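# Assemble the two printed drill parts like the stand's model

## Task

Fit the two 3D-printed pieces to each other so the result matches the completed prop cordless drill shown on the stand.

## Robot and tools

Robot: two six-joint arms, left_arm and right_arm, each ending in a two-finger parallel gripper (140 mm max opening) with a wrist camera and a wrist force/torque sensor. The fingers can fold at a hinge: grip parts with the outer quarter of the pads, near the fingertips. A grip deeper toward the palm may hold loosely, slip, or squeeze harder than asked, and fingertips pushed into a surface fold easily, which can spoil the next grip.

Frames. Scene frame: origin at table-top height midway between the nominal bases, +z up, +x out over the table, left_arm on the +y side (not the image side). Calibrated base positions: left_arm (-0.039, +0.466, +0.013) m, right_arm (+0.062, -0.446, +0.013) m, both nearly unrotated. Each arm reports its end_effector_position (m, the point between closed pads), end_effector_quat_wxyz and velocities in its own base frame; fixed cameras and the table use the scene frame. Reported hand poses may be off by a few cm. Gripper axes: fingers point along +z, open and close along y; fingertips extend about 33 mm past the reported point at small openings, about 9 mm when wide open.

The 18-number row (shared by execute_actions and move). One flat list covering both arms: left_arm first, then right_arm, 9 numbers each. Per arm: six absolute joint target angles in radians, in the order shoulder pan, shoulder lift, elbow, wrist 1, wrist 2, wrist 3; then gripper position, force_limit, speed, each in [-1, 1]. Joint ranges: elbow -3.142 to 3.142, all others -6.283 to 6.283; a target more than 0.010 rad beyond a range end (and beyond the current angle) gets the call refused. To keep an arm or gripper unchanged, resend its current Joint targets and its last three gripper numbers; a 0 is a real command.

Gripper numbers. position: +1 fully open, about -0.8 pads touching, -1 closes until blocked. force_limit sets squeeze (roughly 14 N at -1, 40 N at 0, 58 N at +1 for a slow close); faster closes squeeze harder. speed: about 30 mm/s at -1, 140 at 0, 250 at +1. Both start at +1. object_status: 0 moving, 1 blocked while opening, 2 blocked while closing (a grip), 3 reached the command or pads met. After a close at -1, confirm status 2. To tighten, raise force_limit and nudge position (e.g. -1 to -0.98); to loosen, open and reclose slowly. position_measured is in counts: 3 open, ~75 = 100 mm, ~139 = 60 mm, ~200 = 20 mm, ~230 pads met.

Tools.
- execute_actions(actions, cameras): actions is a list of actions, each a list of up to 15 rows at 1/30 s per row; a short action repeats its final row to fill 15 steps. An empty list returns full state plus images. Each joint target may lead the measured angle by at most 0.651 rad per step, and gripper speed is capped at 4 m/s.
- move(target, speed, blend, stop_force, zero, blocking, cameras): target is one row or up to 15 rows (10 s total). All joints interpolate together, so the hand follows a curve and nothing is avoided. speed is rad/s for the joint with the longest travel, 0.01-3.14, default 0.5. blend (rad) rounds intermediate corners; 0 stops at each. stop_force (N, 3-120) ends an arm's path when the wrist senses that much resistance; use it with a low speed for touching down, omit it when pulling away from contact. zero (default true) re-zeroes the sensor first. blocking=false returns after ~0.5 s and a new move replaces it; not allowed with stop_force. The result adds a move: line such as done, off_target, moving, held or fault, plus limits=held if steps were withheld.
- wait(seconds 0-10): let time run holding commands. stop: brakes a running move (needs some distance). zoom_image(camera, region [x0,y0,x1,y1] pixels, at most 504 by 504). zero_wrist_force(arm). read_manual(section "licences"). finished_scene(scene 1): ends the run irreversibly; the parts must stay assembled without the robot.

Result lines: Joint positions, velocities, targets and torques per arm in joint order (rad, rad/s); "joint sent to its limit" when clipped; "joint command not followed" when the between-arm clearance check altered a step; Wrist force and Wrist torque in the gripper's own axes plus a peak line; Wrist depth as a 7x7 grid of distances (mm, '-' unknown); Tool commands; motor temperatures. Cameras: cam_high, cam_low, cam_bench, cam_left_wrist, cam_right_wrist, all 672x504.

Avoid: dropping parts or releasing them while they move, letting anything fall or leaving it off the table (that fails), fast impacts, and pushing past firm contact, since the arms are stiff. Contact torque over the joint limits (135 N m for the big joints, about 15-16.5 N m for the wrists) or roughly 150 N of force stops that arm for 10 s. Any press or collision between the two arms, including one gripper clamping the other's fingers, can fail the run. Holding loads stretched out heats motors: MOTOR HOT at 70 °C, a 30-60 s brake stop at 85 °C. Keep heavy parts gripped near their middle and avoid twisting stiff things.

Each tool is called after "Emit:" as name(argument=value, ...) on one line, values as JSON.

## Session

Emit:
execute_actions(actions=[])

Scene clock: 0.00 s.
left_arm: end_effector_position=(+0.1558, +0.0165, +0.2086) position_measured=3 object_status=3 end_effector_quat_wxyz=(+0.655, -0.227, -0.719, -0.048) | right_arm: end_effector_position=(+0.7994, +0.4585, +0.3708) position_measured=3 object_status=3 end_effector_quat_wxyz=(-0.220, +0.556, +0.389, +0.701)
Joint positions: left_arm=[-0.516 -1.337 1.952 -0.753 -1.706 0.214] | right_arm=[0.128 -0.753 1.307 -3.81 -0.787 2.916]
Joint velocities: within noise
Joint torques (N m): no reading
Motor temperatures (°C): left_arm=[31 43 38 47 38 45] | right_arm=[35 42 29 38 38 55]
Wrist force (N): no reading
Wrist torque (N m): no reading
Wrist force, peak (N): no reading
Wrist depth (mm): cam_left_wrist=[- - 1873 175 161 168 1843 / 1505 1611 1694 207 176 173 201 / 1578 251 220 223 188 195 539 / - 140 231 226 216 212 117 / - 490 256 270 414 395 112 / 448 443 293 288 346 331 305 / 390 360 318 295 300 283 274] | cam_right_wrist=[- 2121 2263 2048 1760 - - / 2700 - - 1948 1563 1206 1176 / - 2640 3300 - - - - / 907 138 - 1948 1553 1373 123 / 110 718 2400 1932 1476 1350 111 / 522 594 658 1760 1616 1350 107 / 470 491 535 608 - - -]
Joint targets: left_arm=[-0.516 -1.337 1.952 -0.753 -1.706 0.214] | right_arm=[0.128 -0.753 1.307 -3.810 -0.787 2.916]
Tool commands: left_gripper/position=+1.0 left_gripper/force_limit=+1.0 left_gripper/speed=+1.0 right_gripper/position=+1.0 right_gripper/force_limit=+1.0 right_gripper/speed=+1.0

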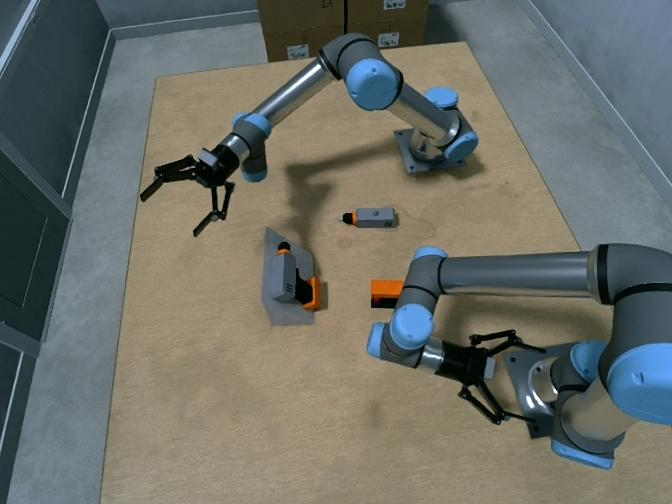

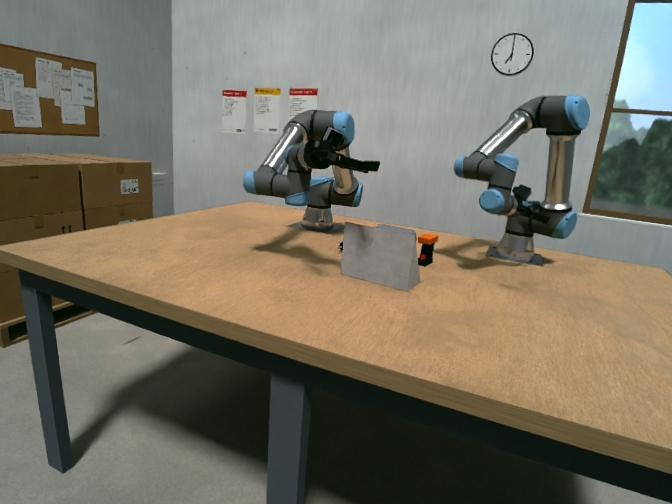

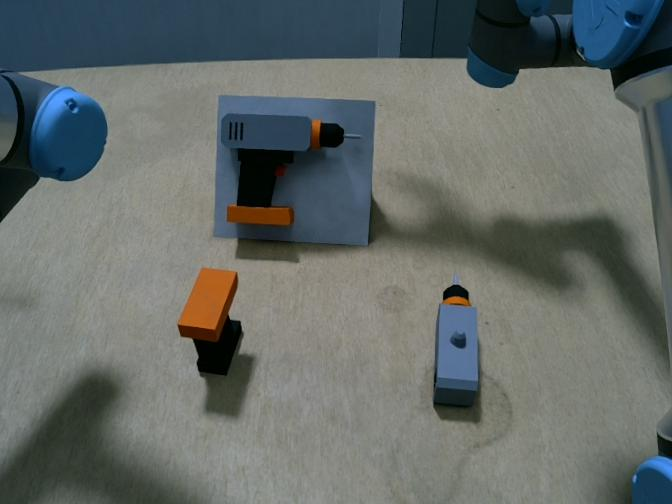

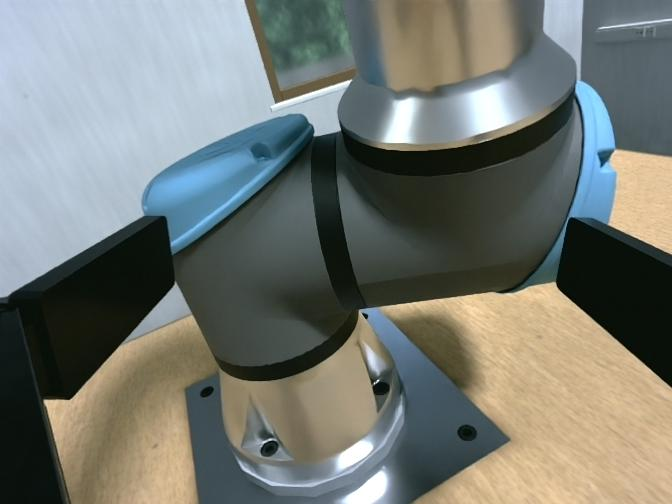

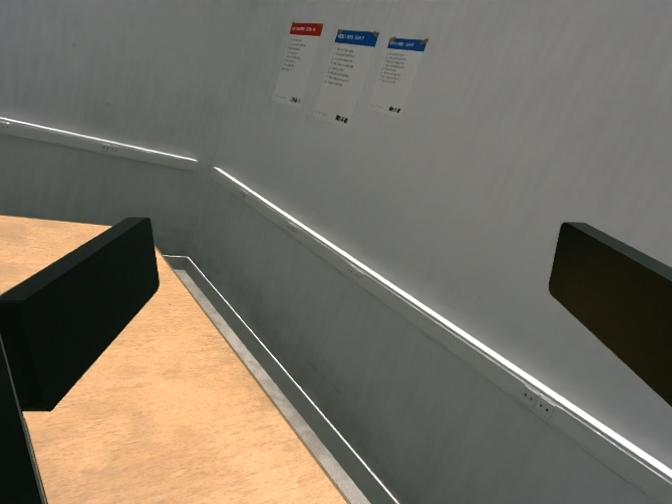

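Emit:
zoom_image(camera="cam_bench", region=[410, 250, 510, 420])

Emit:
zoom_image(camera="cam_bench", region=[150, 250, 290, 420])

Emit:
zoom_image(camera="cam_bench", region=[205, 85, 385, 265])

Emit:
zoom_image(camera="cam_high", region=[250, 180, 420, 340])

Emit:
zoom_image(camera="cam_low", region=[320, 200, 460, 300])

Scaled by 2.965 from the camera's 672x504 image, which has a finer 960x720 frame.

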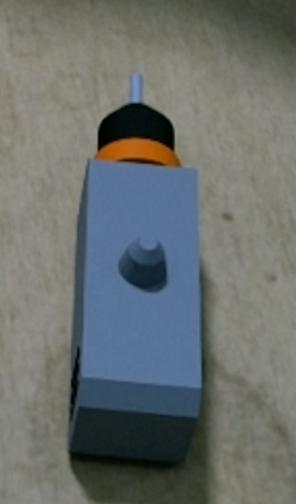

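Scaled by 2.965 from the camera's 672x504 image, which has a finer 960x720 frame.

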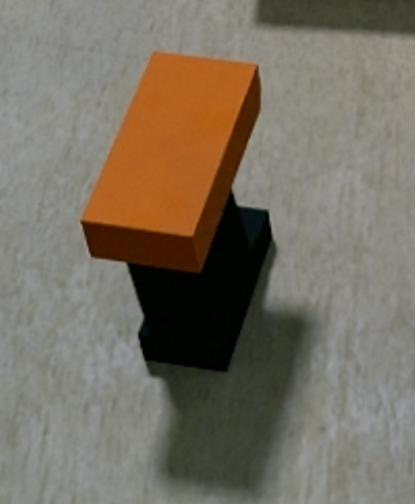

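Scaled by 2.800 from the camera's 672x504 image, which has a finer 960x720 frame.

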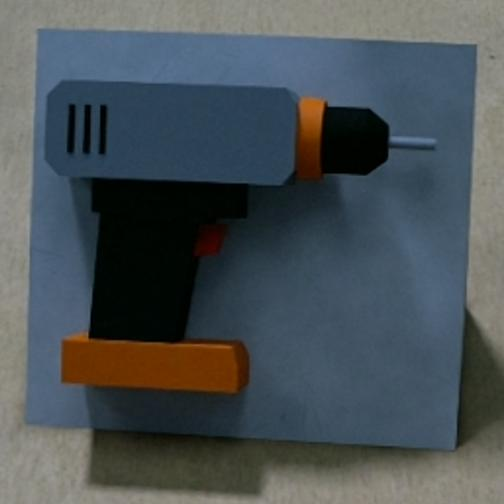

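Scaled by 2.965 from the camera's 672x504 image, which has a finer 960x720 frame.

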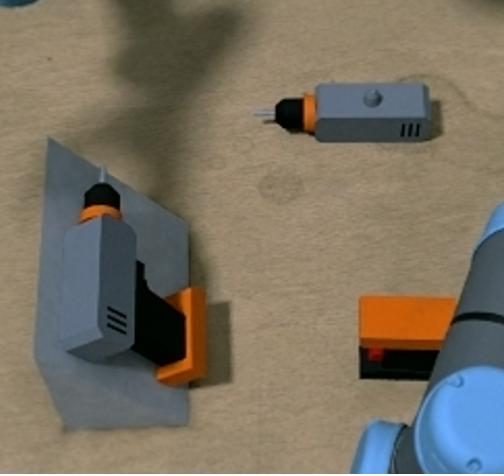

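Scaled by 3.600 from the camera's 672x504 image, which has a finer 960x720 frame.

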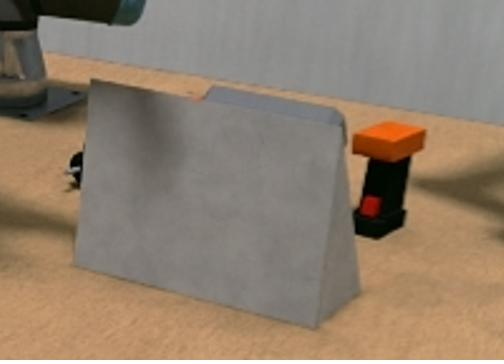

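Emit:
move(target=[-1.0516,-1.178,0.7125,-1.1053,-1.5708,-1.0516,1,1,1,0.128,-0.753,1.307,-3.81,-0.787,2.916,1,1,1], speed=0.9, cameras=["all"])

Scene clock: 3.87 s.
left_arm: end_effector_position=(+0.4199, -0.4659, +0.4198) position_measured=3 object_status=3 end_effector_quat_wxyz=(+0.000, +0.000, +1.000, +0.000) end_effector_velocity=(+0.000, +0.000, +0.000) end_effector_angular_velocity=(+0.000, +0.001, +0.005) | right_arm: end_effector_position=(+0.7991, +0.4587, +0.3710) position_measured=3 object_status=3 end_effector_quat_wxyz=(-0.220, +0.555, +0.389, +0.701)
Joint positions: left_arm=[-1.052 -1.178 0.713 -1.105 -1.571 -1.051] | right_arm=[0.128 -0.753 1.307 -3.81 -0.787 2.916]
Joint velocities: left_arm=[0 -0.001 0.001 0 -0.001 -0.005] | right_arm=[within noise]
Joint torques (N m): left_arm=[-2.5 -53.1 -33.88 -0.92 -1.86 -0.65] | right_arm=[6.87 -62.94 -27.24 -2.98 1.07 -1.02]
Motor temperatures (°C): left_arm=[31 43 38 47 38 45] | right_arm=[35 42 29 38 38 55]
Wrist force (N): left_arm=[-0.5 -1.6 0.4] | right_arm=[0.4 0.2 0.0]
Wrist torque (N m): left_arm=[-0.40 -0.11 0.06] | right_arm=[0.04 -0.07 0.00]
Wrist force, peak (N): left_arm=[0.6 -3.6 -2.5] | right_arm=[0.7 0.3 0.1]
Wrist depth (mm): cam_left_wrist=[502 503 501 502 501 501 497 / 526 533 516 529 525 519 521 / 563 556 556 555 556 555 556 / 579 141 594 586 585 579 117 / - 622 624 573 538 626 107 / 681 662 670 491 - 660 662 / 698 427 715 707 704 709 702] | cam_right_wrist=[- - 2933 2066 1650 1504 - / 2353 2528 3444 2160 1494 - - / 2180 2795 2763 - - - - / 910 142 2611 1814 - - 122 / 110 711 2425 - 1543 1257 111 / 520 594 662 1948 1458 1264 - / 471 493 534 1722 1533 - -]
Joint targets: left_arm=[-1.052 -1.178 0.713 -1.105 -1.571 -1.052] | right_arm=[0.128 -0.753 1.307 -3.810 -0.787 2.916]
move: done

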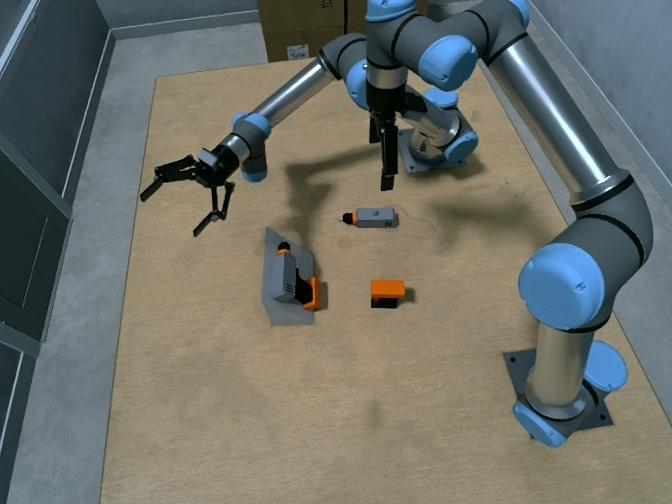

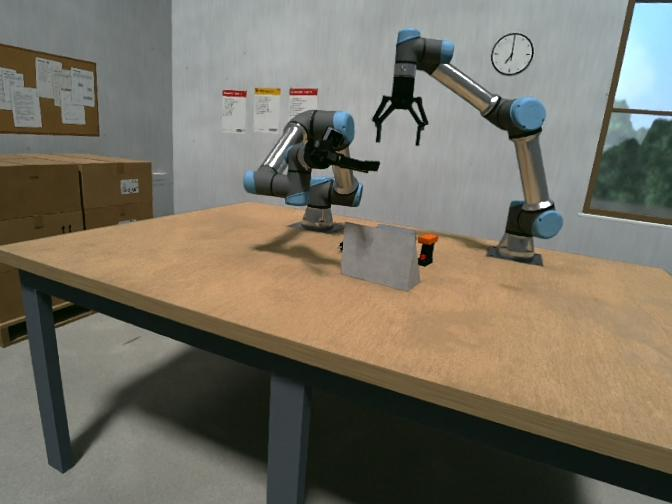

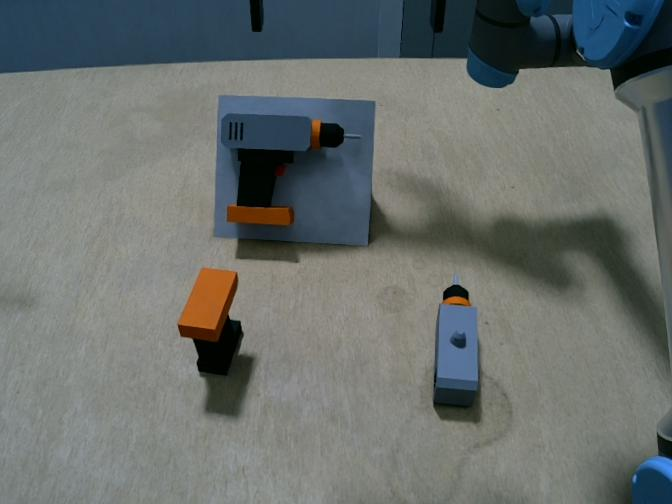

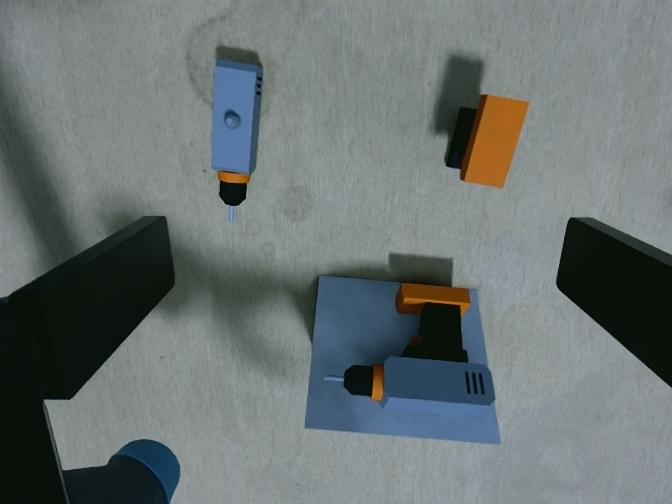

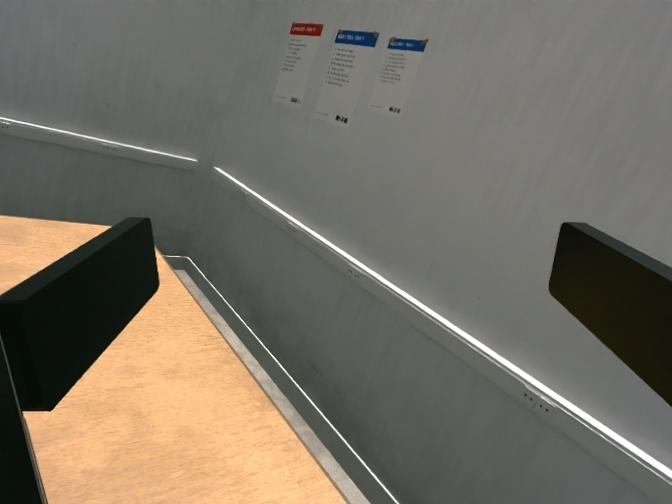

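Emit:
zoom_image(camera="cam_left_wrist", region=[180, 30, 300, 230])

Emit:
zoom_image(camera="cam_left_wrist", region=[420, 70, 560, 210])

Emit:
zoom_image(camera="cam_left_wrist", region=[290, 260, 510, 450])

Emit:
zoom_image(camera="cam_low", region=[320, 220, 450, 290])

Scaled by 2.520 from the camera's 672x504 image, which has a finer 960x720 frame.

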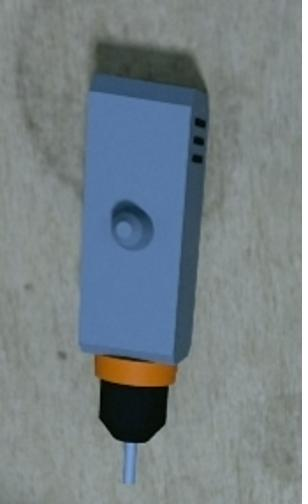

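Scaled by 3.600 from the camera's 672x504 image, which has a finer 960x720 frame.

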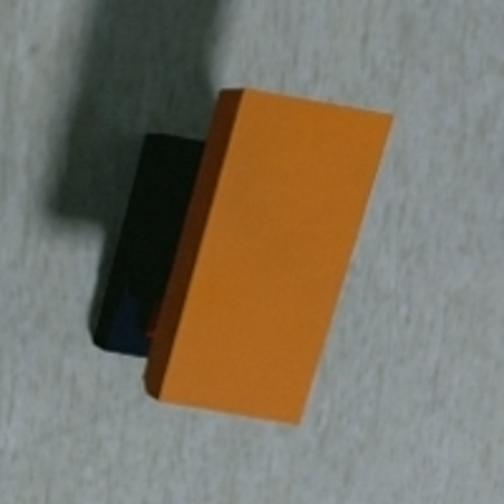

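Scaled by 2.291 from the camera's 672x504 image, which has a finer 960x720 frame.

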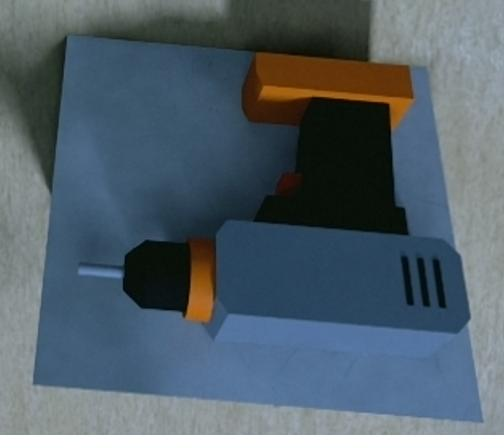

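Scaled by 3.877 from the camera's 672x504 image, which has a finer 960x720 frame.

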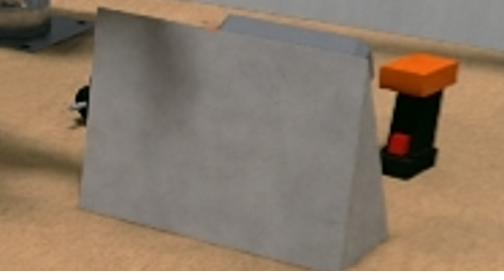

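Emit:
move(target=[-0.8944,-1.5669,1.6342,-1.6381,-1.5708,-0.7324,1,1,1,0.128,-0.753,1.307,-3.81,-0.787,2.916,1,1,1], speed=0.9, cameras=["cam_left_wrist","cam_bench"])

Scene clock: 37.93 s.
left_arm: end_effector_position=(+0.4124, -0.3008, +0.2501) position_measured=3 object_status=3 end_effector_quat_wxyz=(+0.000, +0.081, +0.997, +0.000) | right_arm: end_effector_position=(+0.7991, +0.4587, +0.3710) position_measured=3 object_status=3 end_effector_quat_wxyz=(-0.220, +0.555, +0.389, +0.701)
Joint positions: left_arm=[-0.894 -1.567 1.634 -1.638 -1.571 -0.733] | right_arm=[0.128 -0.753 1.307 -3.81 -0.787 2.916]
Joint torques (N m): left_arm=[-9.25 -21.42 -17.92 -2.37 -1.66 0.99] | right_arm=[6.16 -68.77 -26.59 -2.54 0.54 -0.71]
Motor temperatures (°C): left_arm=[31 43 38 47 38 45] | right_arm=[35 42 29 38 38 55]
Wrist force (N): left_arm=[-0.3 -1.6 0.9] | right_arm=[0.3 0.0 0.1]
Wrist torque (N m): left_arm=[-0.40 -0.16 -0.03] | right_arm=[0.00 -0.05 0.00]
Wrist force, peak (N): left_arm=[0.0 -2.7 -0.4] | right_arm=[0.7 0.0 0.0]
Wrist depth (mm): cam_left_wrist=[354 353 351 353 352 350 351 / 373 371 371 366 369 367 368 / 388 392 391 401 388 388 390 / - 141 415 415 412 408 117 / - 433 440 442 440 436 107 / 480 471 - 396 460 463 467 / 507 500 396 358 492 494 501] | cam_right_wrist=[- - - 1828 1673 1406 - / - 3046 3211 2048 1605 - - / 2425 - 2670 1842 1932 - 1137 / 907 142 2528 2031 1494 - 123 / 110 724 2501 - 1639 - 112 / 523 595 660 1800 - 1225 111 / 471 491 530 1697 - 1271 -]
Joint targets: left_arm=[-0.894 -1.567 1.634 -1.638 -1.571 -0.732] | right_arm=[0.128 -0.753 1.307 -3.810 -0.787 2.916]
move: done
Images, in order (width x height): cam_bench 672x504, cam_left_wrist 672x504.

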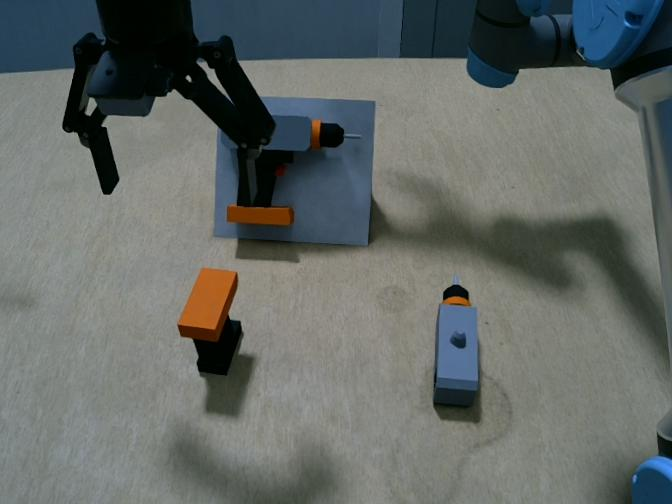

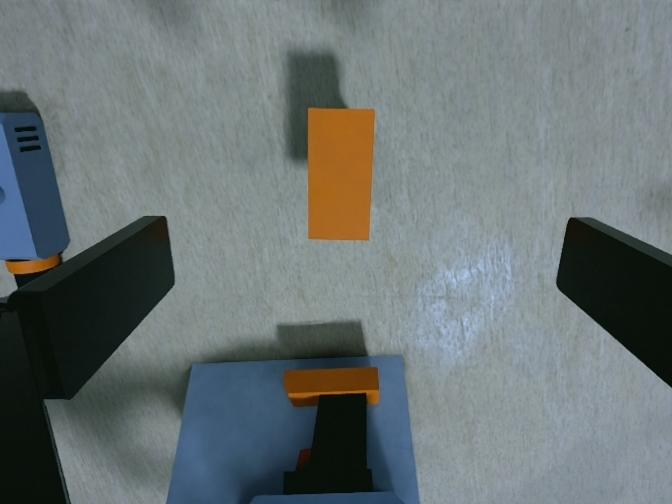

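Emit:
move(target=[-0.8944,-1.5276,1.828,-1.8712,-1.5708,-0.7324,1,1,1,0.128,-0.753,1.307,-3.81,-0.787,2.916,1,1,1], speed=0.6, cameras=["cam_left_wrist","cam_bench"])

Emit:
zoom_image(camera="cam_left_wrist", region=[270, 0, 410, 200])

Scene clock: 39.53 s.
left_arm: end_effector_position=(+0.4123, -0.3007, +0.1599) position_measured=3 object_status=3 end_effector_quat_wxyz=(+0.000, +0.081, +0.997, +0.000) | right_arm: end_effector_position=(+0.7991, +0.4587, +0.3710) position_measured=3 object_status=3 end_effector_quat_wxyz=(-0.220, +0.555, +0.389, +0.701)
Joint positions: left_arm=[-0.894 -1.527 1.828 -1.871 -1.571 -0.732] | right_arm=[0.128 -0.753 1.307 -3.81 -0.787 2.916]
Joint torques (N m): left_arm=[-8.91 -40.06 -25.11 -4.02 -1.62 1.08] | right_arm=[6.75 -67.57 -25.88 -2.35 0.44 -0.72]
Motor temperatures (°C): left_arm=[31 43 38 47 38 45] | right_arm=[35 42 29 38 38 55]
Wrist force (N): left_arm=[-0.3 -1.5 0.8] | right_arm=[0.1 0.2 -0.1]
Wrist torque (N m): left_arm=[-0.38 -0.16 -0.05] | right_arm=[0.04 -0.02 0.00]
Wrist force, peak (N): left_arm=[-0.2 -1.6 3.3] | right_arm=[0.6 0.3 0.0]
Wrist depth (mm): cam_left_wrist=[274 273 273 272 271 271 269 / 287 288 285 282 285 285 283 / 304 303 304 201 300 300 300 / - 141 322 212 319 319 117 / - 336 343 339 337 338 112 / 371 365 362 363 363 358 362 / 390 385 351 313 377 385 382] | cam_right_wrist=[- 2450 2933 2066 1616 1734 1075 / - 2555 2670 2048 - - - / 2555 - 2970 - - - - / 910 138 - 1842 - - 123 / 110 724 2353 - 1574 - 111 / 525 594 666 2200 1423 1170 - / 468 492 534 1662 1574 1284 -]
Joint targets: left_arm=[-0.894 -1.528 1.828 -1.871 -1.571 -0.732] | right_arm=[0.128 -0.753 1.307 -3.810 -0.787 2.916]
move: done
Images, in order (width x height): cam_bench 672x504, cam_left_wrist 672x504.

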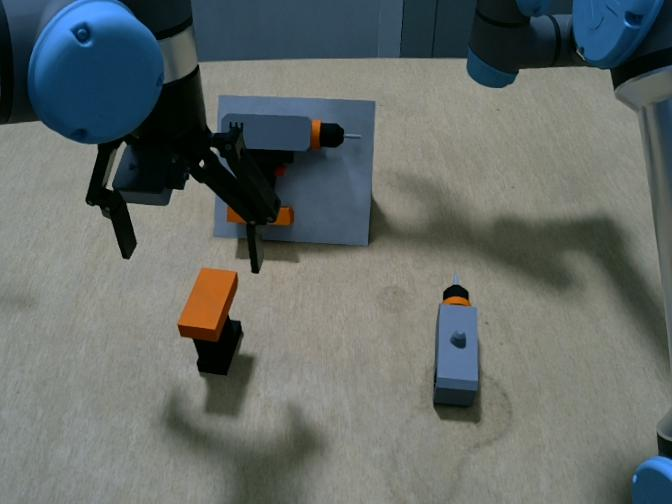

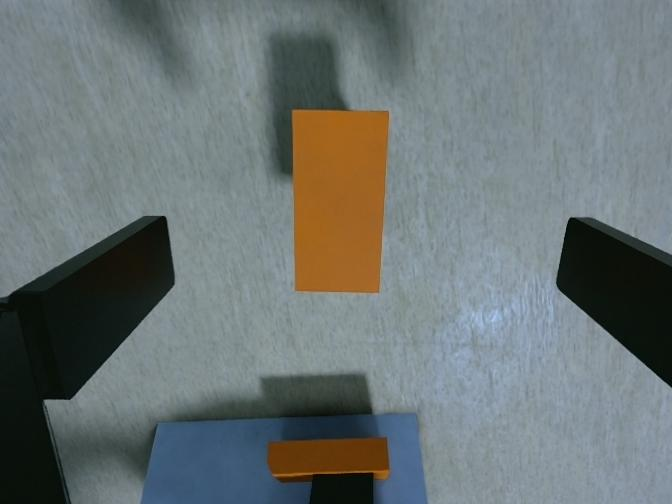

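Scaled by 2.520 from the camera's 672x504 image, which has a finer 960x720 frame.

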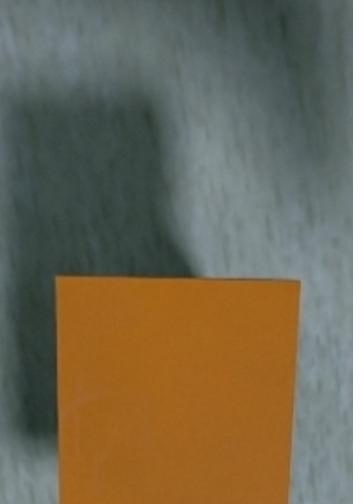

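Emit:
move(target=[-0.9088,-1.4688,1.9291,-2.0311,-1.5708,-0.7318,1,1,1,0.128,-0.753,1.307,-3.81,-0.787,2.916,1,1,1], speed=0.3, cameras=["cam_left_wrist","cam_bench","cam_high"])

Scene clock: 41.17 s.
left_arm: end_effector_position=(+0.4089, -0.3080, +0.0999) position_measured=3 object_status=3 end_effector_quat_wxyz=(+0.000, +0.088, +0.996, +0.000) | right_arm: end_effector_position=(+0.7991, +0.4587, +0.3710) position_measured=3 object_status=3 end_effector_quat_wxyz=(-0.220, +0.555, +0.389, +0.701)
Joint positions: left_arm=[-0.909 -1.469 1.929 -2.031 -1.571 -0.732] | right_arm=[0.128 -0.753 1.307 -3.81 -0.787 2.916]
Joint torques (N m): left_arm=[9.34 -40.22 -34.3 -1.88 -1.63 1.22] | right_arm=[4.5 -67.9 -24.91 -2.23 0.3 -0.55]
Motor temperatures (°C): left_arm=[31 43 38 47 38 45] | right_arm=[35 42 29 38 38 55]
Wrist force (N): left_arm=[-0.2 -1.5 0.6] | right_arm=[0.3 0.2 0.2]
Wrist torque (N m): left_arm=[-0.40 -0.18 -0.03] | right_arm=[0.05 -0.06 0.00]
Wrist force, peak (N): left_arm=[-0.3 -1.7 2.5] | right_arm=[0.6 0.1 0.2]
Wrist depth (mm): cam_left_wrist=[221 219 219 219 218 217 217 / 233 232 231 228 228 228 228 / 245 245 243 140 238 241 240 / 254 140 258 147 252 253 117 / - 271 275 158 268 272 107 / 298 294 292 292 292 289 292 / 315 316 311 309 308 311 307] | cam_right_wrist=[2400 2263 - 2066 - - 1188 / 2376 - - 2425 1650 - 1116 / 2221 - - - 1616 - 1142 / 900 137 - 2970 1595 152 122 / 110 714 2583 - 1467 1291 112 / 520 593 658 - - 1212 - / 468 493 539 1662 - - -]
Joint targets: left_arm=[-0.909 -1.469 1.929 -2.031 -1.571 -0.732] | right_arm=[0.128 -0.753 1.307 -3.810 -0.787 2.916]
move: done
Images, in order (width x height): cam_high 672x504, cam_bench 672x504, cam_left_wrist 672x504.

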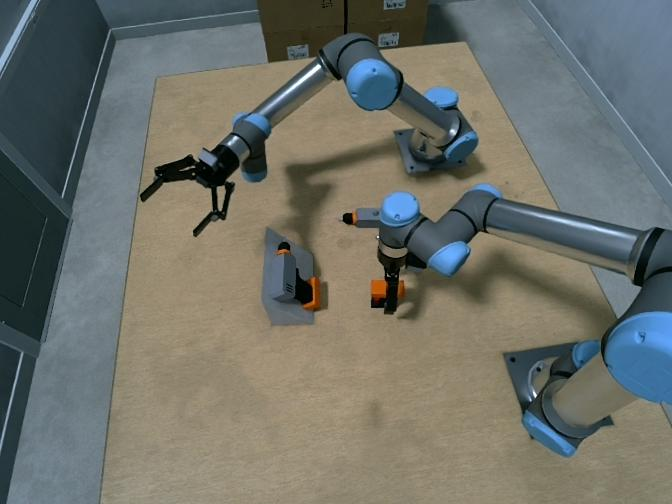

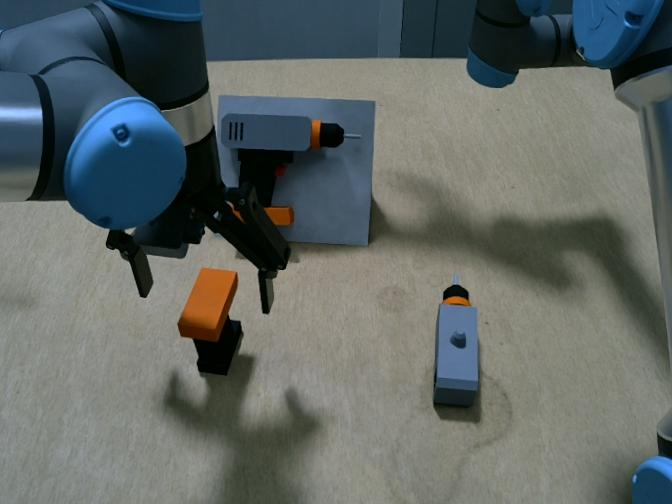

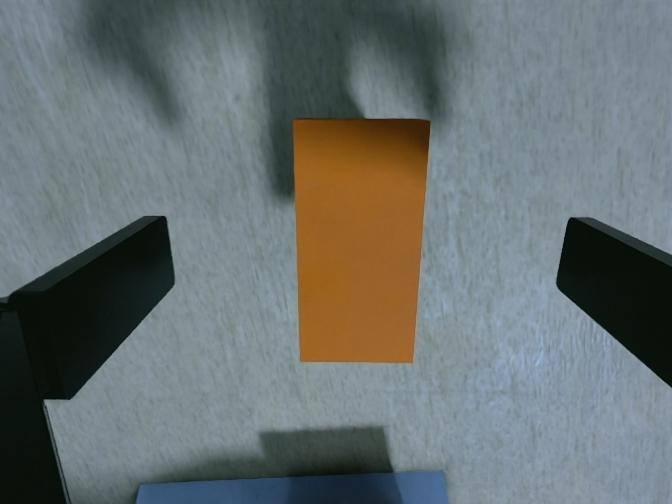

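Emit:
move(target=[-0.9088,-1.4688,1.9291,-2.0311,-1.5708,-0.7318,-1,-0.1,-1,0.128,-0.753,1.307,-3.81,-0.787,2.916,1,1,1], cameras=["cam_left_wrist","cam_bench"])

Emit:
wait(seconds=1, cameras=["cam_left_wrist"])

Scene clock: 45.00 s.
left_arm: end_effector_position=(+0.4090, -0.3080, +0.1000) position_measured=165 object_status=0 end_effector_quat_wxyz=(+0.000, +0.088, +0.996, +0.000) | right_arm: end_effector_position=(+0.7991, +0.4587, +0.3710) position_measured=3 object_status=3 end_effector_quat_wxyz=(-0.220, +0.555, +0.389, +0.701)
Joint positions: left_arm=[-0.909 -1.469 1.929 -2.031 -1.571 -0.732] | right_arm=[0.128 -0.753 1.307 -3.81 -0.787 2.916]
Joint torques (N m): left_arm=[9.17 -39.59 -35.9 -5.18 -1.57 -0.8] | right_arm=[4.89 -67.37 -24.56 -1.68 -0.17 -0.38]
Motor temperatures (°C): left_arm=[31 43 38 47 38 45] | right_arm=[35 42 29 38 38 55]
Wrist force (N): left_arm=[-0.4 -2.1 -0.5] | right_arm=[0.4 0.2 0.1]
Wrist torque (N m): left_arm=[-0.37 -0.11 -0.04] | right_arm=[0.03 -0.09 0.00]
Wrist force, peak (N): left_arm=[-0.5 -2.2 -0.5] | right_arm=[0.6 0.3 0.1]
Wrist depth (mm): cam_left_wrist=[221 220 220 219 217 218 217 / 232 232 231 226 227 229 229 / 245 245 244 141 238 242 242 / 260 255 252 146 146 253 255 / - 83 89 155 155 78 83 / - - - 293 292 - - / - - - 308 - - -] | cam_right_wrist=[2160 - - 1901 - 1366 1182 / 2329 - - 2066 - - 1212 / - 2795 2829 2121 - - 1137 / 907 143 3168 1673 - - 130 / 110 711 2450 1856 1553 - 112 / 522 597 660 1964 1533 1231 1070 / 470 490 534 600 1504 1320 -]
Joint targets: left_arm=[-0.909 -1.469 1.929 -2.031 -1.571 -0.732] | right_arm=[0.128 -0.753 1.307 -3.810 -0.787 2.916]
move: done
Images, in order (width x height): cam_bench 672x504, cam_left_wrist 672x504.

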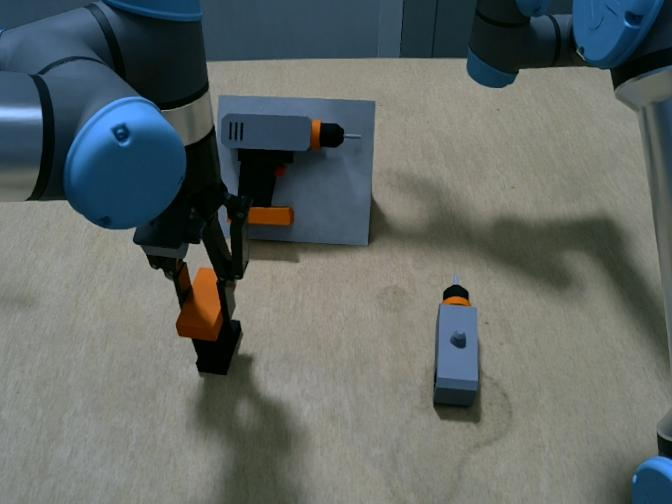

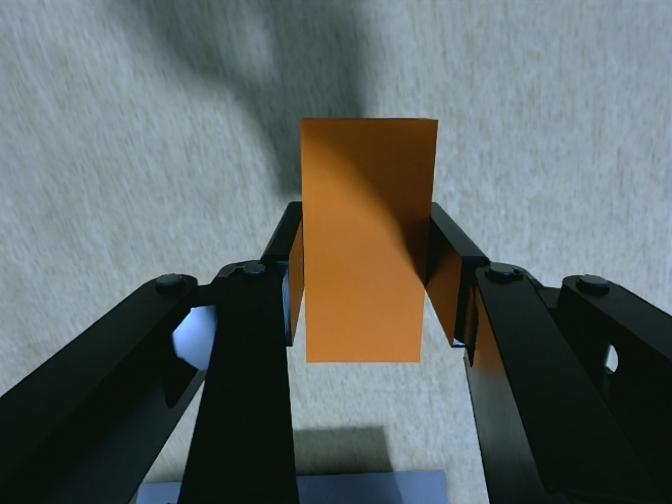

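Scene clock: 46.00 s.
left_arm: end_effector_position=(+0.4090, -0.3080, +0.1000) position_measured=165 object_status=2 end_effector_quat_wxyz=(+0.000, +0.088, +0.996, +0.000) | right_arm: end_effector_position=(+0.7991, +0.4587, +0.3710) position_measured=3 object_status=3 end_effector_quat_wxyz=(-0.220, +0.555, +0.389, +0.701)
Joint positions: left_arm=[-0.909 -1.469 1.929 -2.031 -1.571 -0.732] | right_arm=[0.128 -0.753 1.307 -3.81 -0.787 2.916]
Joint torques (N m): left_arm=[8.77 -37.74 -33.29 -4.28 -1.42 -0.69] | right_arm=[5.02 -66.84 -24.03 -1.59 -0.56 -0.4]
Motor temperatures (°C): left_arm=[31 43 38 47 38 45] | right_arm=[35 42 29 38 38 55]
Wrist force (N): left_arm=[-0.3 -2.1 -0.5] | right_arm=[0.4 0.3 0.0]
Wrist torque (N m): left_arm=[-0.37 -0.13 -0.03] | right_arm=[0.07 -0.08 0.01]
Wrist force, peak (N): left_arm=[-0.3 -2.3 -0.5] | right_arm=[0.5 0.2 0.0]
Wrist depth (mm): cam_left_wrist=[221 220 219 219 217 218 216 / 232 232 231 227 227 229 228 / 246 245 245 141 236 241 241 / 259 256 252 146 146 252 254 / - 83 89 - 156 78 83 / - - - 290 292 - - / - - - 311 - - -] | cam_right_wrist=[1842 - 2763 1997 1605 1327 1251 / - - 2731 2048 1584 1350 - / - 2329 2376 - 1291 1327 - / 900 142 2700 1814 1650 1389 123 / 111 711 2425 - 1513 1381 111 / 519 591 646 1932 1277 1291 - / 467 492 530 1685 1406 1440 -]
Joint targets: left_arm=[-0.909 -1.469 1.929 -2.031 -1.571 -0.732] | right_arm=[0.128 -0.753 1.307 -3.810 -0.787 2.916]
Tool commands: left_gripper/position=-1.0 left_gripper/force_limit=-0.1 left_gripper/speed=-1.0 right_gripper/position=+1.0 right_gripper/force_limit=+1.0 right_gripper/speed=+1.0
wait: 1.00 s; at rest by 0.17 s
Images, in order (width x height): cam_left_wrist 672x504.

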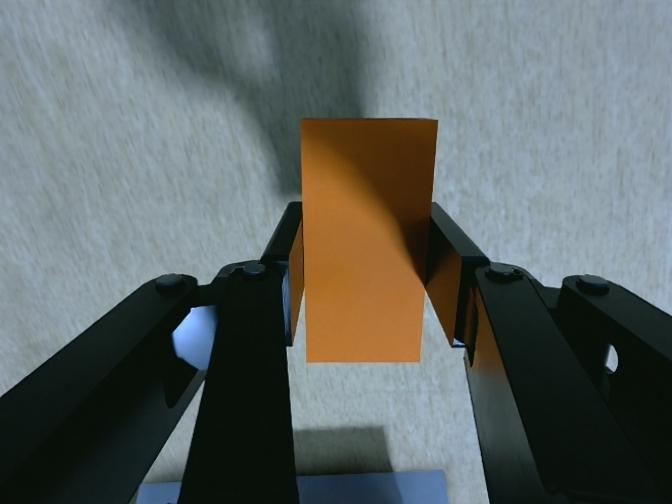

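Emit:
move(target=[[-0.9088,-1.5425,1.7641,-1.7924,-1.5708,-0.7318,-1,-0.1,-1,0.128,-0.753,1.307,-3.81,-0.787,2.916,1,1,1],[-1.1093,-1.2269,1.3845,-1.7284,-1.5708,-0.9693,-1,-0.1,-1,0.128,-0.753,1.307,-3.81,-0.787,2.916,1,1,1]], speed=[0.3,0.5], blend=[0.1,0], cameras=["all"])

Emit:
zoom_image(camera="cam_left_wrist", region=[120, 40, 320, 320])

Emit:
zoom_image(camera="cam_high", region=[330, 180, 450, 310])

Emit:
zoom_image(camera="cam_bench", region=[300, 150, 500, 420])

Scene clock: 49.80 s.
left_arm: end_effector_position=(+0.4000, -0.5049, +0.1900) position_measured=165 object_status=2 end_effector_quat_wxyz=(+0.000, +0.070, +0.998, +0.000) | right_arm: end_effector_position=(+0.7991, +0.4587, +0.3710) position_measured=3 object_status=3 end_effector_quat_wxyz=(-0.220, +0.555, +0.389, +0.701)
Joint positions: left_arm=[-1.109 -1.227 1.385 -1.728 -1.571 -0.969] | right_arm=[0.128 -0.753 1.307 -3.81 -0.787 2.916]
Joint torques (N m): left_arm=[-2.22 -35.28 -28.94 -5.92 -1.36 -0.62] | right_arm=[3.82 -68 -23.76 -1.18 -0.84 0.02]
Motor temperatures (°C): left_arm=[31 43 38 47 38 45] | right_arm=[35 42 29 38 38 55]
Wrist force (N): left_arm=[-0.3 -1.7 1.9] | right_arm=[0.0 0.2 0.1]
Wrist torque (N m): left_arm=[-0.45 -0.15 0.05] | right_arm=[0.04 0.00 0.00]
Wrist force, peak (N): left_arm=[-0.1 -5.3 2.5] | right_arm=[0.6 0.1 0.0]
Wrist depth (mm): cam_left_wrist=[300 301 297 298 297 297 296 / 317 316 308 311 310 313 312 / 332 332 - 141 323 329 330 / 353 347 - 146 147 347 348 / - 83 89 157 155 78 83 / - - - 400 - - - / - - - 426 - - -] | cam_right_wrist=[- - - 2048 1574 - - / 2263 - - 1916 1639 - 1042 / - 2763 - 1948 1709 1494 1105 / 907 142 3046 2066 1584 - 131 / 110 716 2501 - 1449 - 111 / 522 595 656 2160 1639 1200 111 / 468 490 532 1722 - 1170 -]
Joint targets: left_arm=[-1.109 -1.227 1.385 -1.728 -1.571 -0.969] | right_arm=[0.128 -0.753 1.307 -3.810 -0.787 2.916]
move: done

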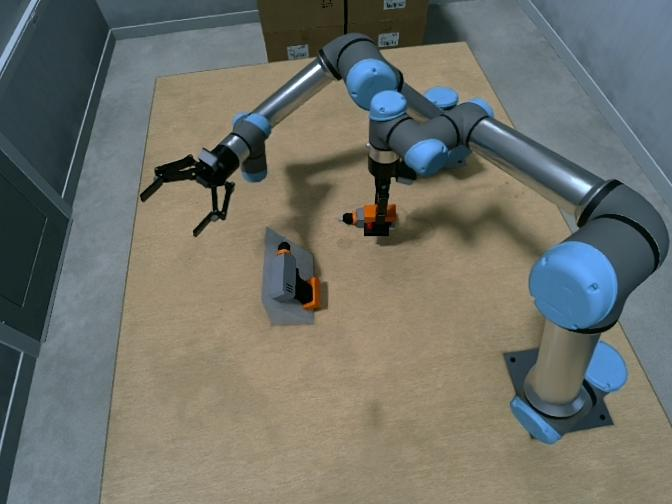

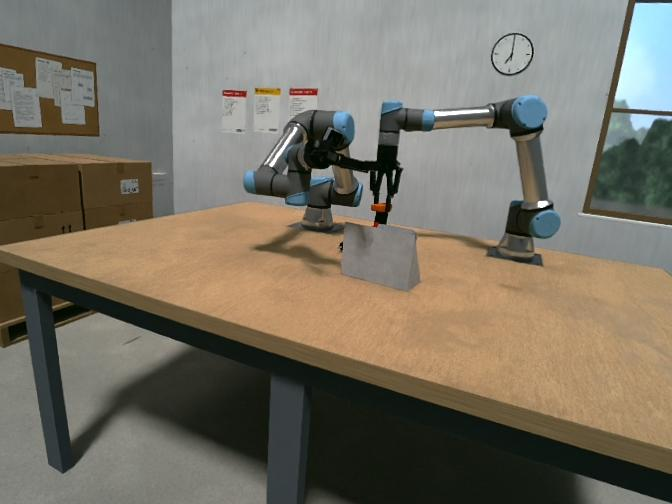

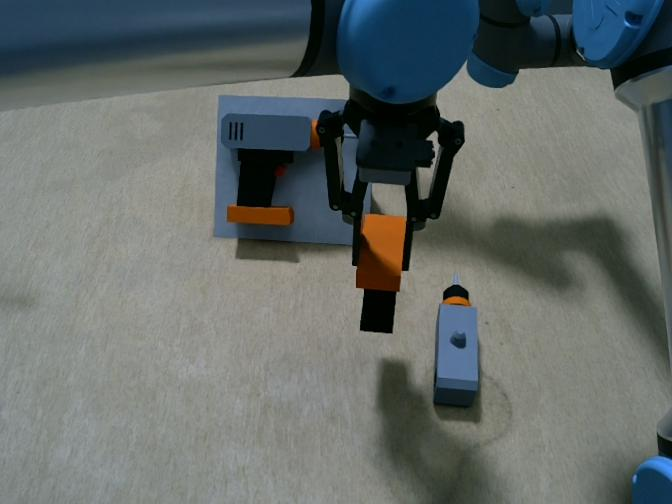

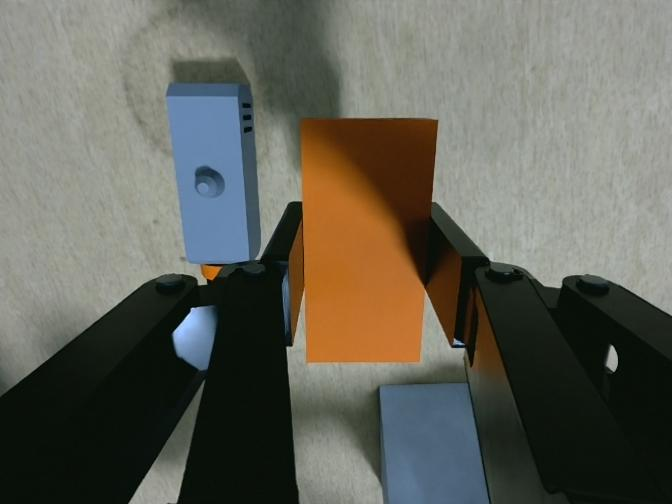

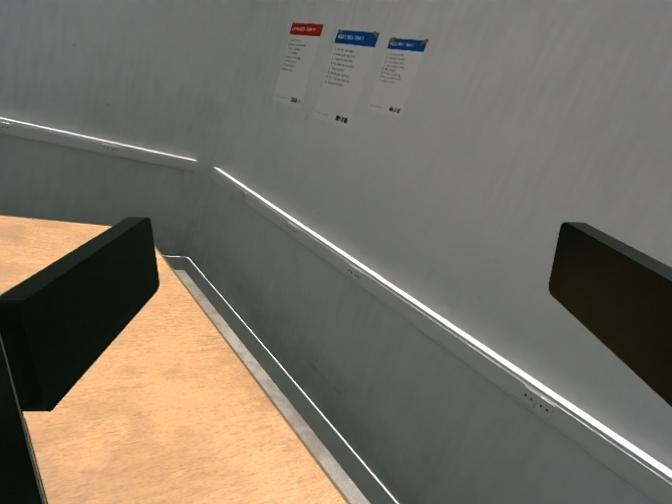

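Scaled by 1.800 from the camera's 672x504 image, which has a finer 960x720 frame.

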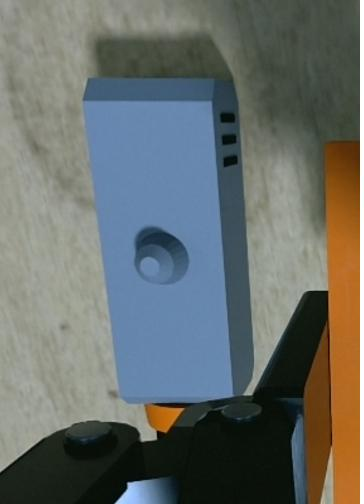

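Scaled by 3.877 from the camera's 672x504 image, which has a finer 960x720 frame.

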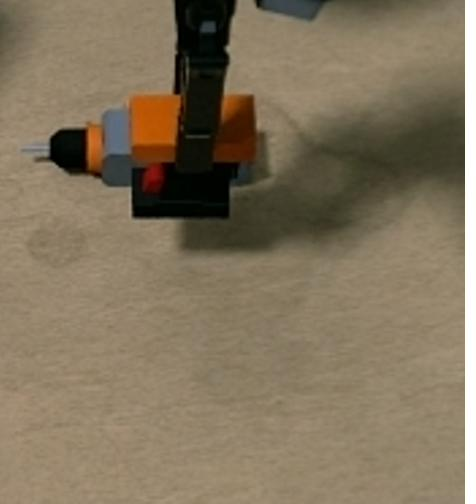

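Scaled by 1.867 from the camera's 672x504 image, which has a finer 960x720 frame.

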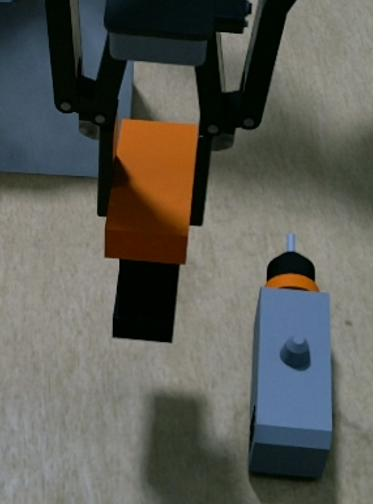

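Emit:
move(target=[-1.1952,-1.0483,1.1241,-1.6466,-1.5708,-1.0492,-1,-0.1,-1,0.128,-0.753,1.307,-3.81,-0.787,2.916,1,1,1], speed=0.4, cameras=["cam_high","cam_bench","cam_left_wrist"])

Emit:
zoom_image(camera="cam_bench", region=[380, 200, 520, 420])

Emit:
zoom_image(camera="cam_high", region=[320, 150, 440, 260])

Scene clock: 52.77 s.
left_arm: end_effector_position=(+0.3818, -0.6049, +0.1900) position_measured=165 object_status=2 end_effector_quat_wxyz=(+0.000, +0.073, +0.997, +0.000) | right_arm: end_effector_position=(+0.7991, +0.4587, +0.3710) position_measured=3 object_status=3 end_effector_quat_wxyz=(-0.220, +0.555, +0.389, +0.701)
Joint positions: left_arm=[-1.195 -1.048 1.124 -1.647 -1.571 -1.049] | right_arm=[0.128 -0.753 1.307 -3.81 -0.787 2.916]
Joint torques (N m): left_arm=[5.63 -50.09 -24.64 -5.83 -1.29 0.3] | right_arm=[2.77 -68.06 -22.85 -0.8 -1.17 0.09]
Motor temperatures (°C): left_arm=[31 43 38 47 38 45] | right_arm=[35 42 29 38 38 55]
Wrist force (N): left_arm=[-0.2 -1.3 1.6] | right_arm=[0.3 0.2 0.0]
Wrist torque (N m): left_arm=[-0.35 -0.18 0.06] | right_arm=[0.03 -0.07 0.00]
Wrist force, peak (N): left_arm=[0.2 -3.4 2.1] | right_arm=[0.5 0.4 0.0]
Wrist depth (mm): cam_left_wrist=[299 298 298 297 297 298 296 / 316 316 315 307 310 313 312 / 333 333 335 141 323 330 329 / 354 347 344 146 146 344 348 / - 83 89 157 155 78 83 / - - - 396 - - - / - - - 428 - - -] | cam_right_wrist=[2141 2400 - 2121 - - 1148 / 2611 2611 - 2031 - - - / - - - - - 1327 1148 / 917 137 - 1871 - 1350 122 / 110 720 2376 - 1574 1306 112 / 522 595 658 - - 1225 111 / 471 491 535 1673 - - -]
Joint targets: left_arm=[-1.195 -1.048 1.124 -1.647 -1.571 -1.049] | right_arm=[0.128 -0.753 1.307 -3.810 -0.787 2.916]
move: done
Images, in order (width x height): cam_high 672x504, cam_bench 672x504, cam_left_wrist 672x504.

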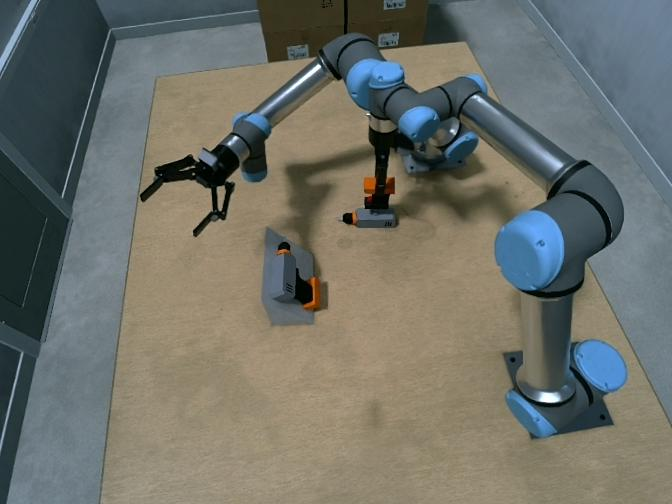

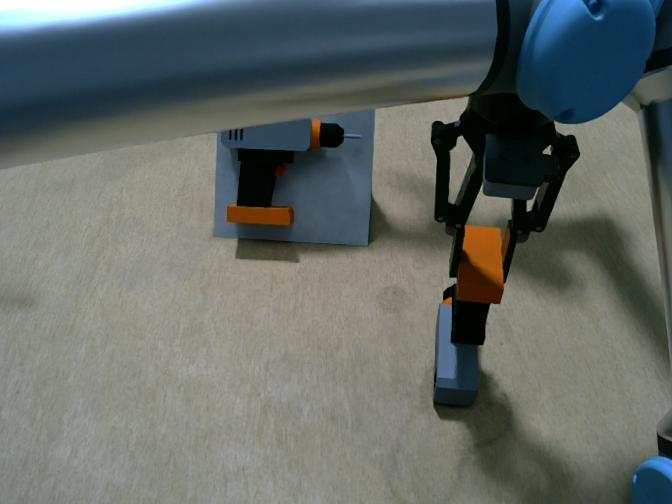

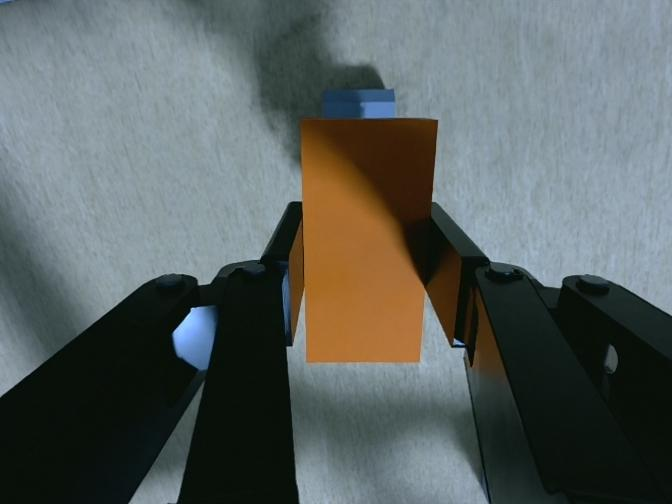

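Scaled by 2.291 from the camera's 672x504 image, which has a finer 960x720 frame.

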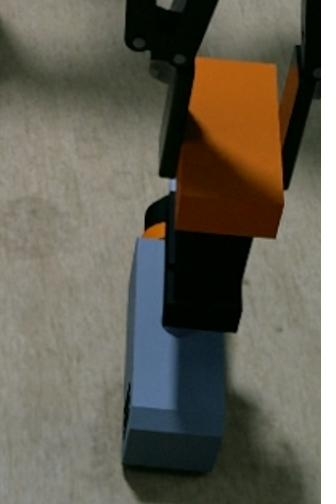

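Scaled by 4.200 from the camera's 672x504 image, which has a finer 960x720 frame.

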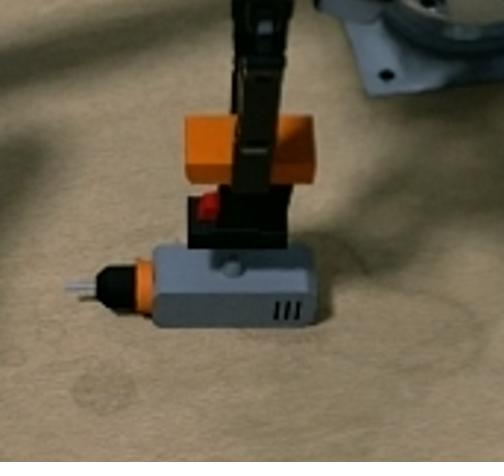

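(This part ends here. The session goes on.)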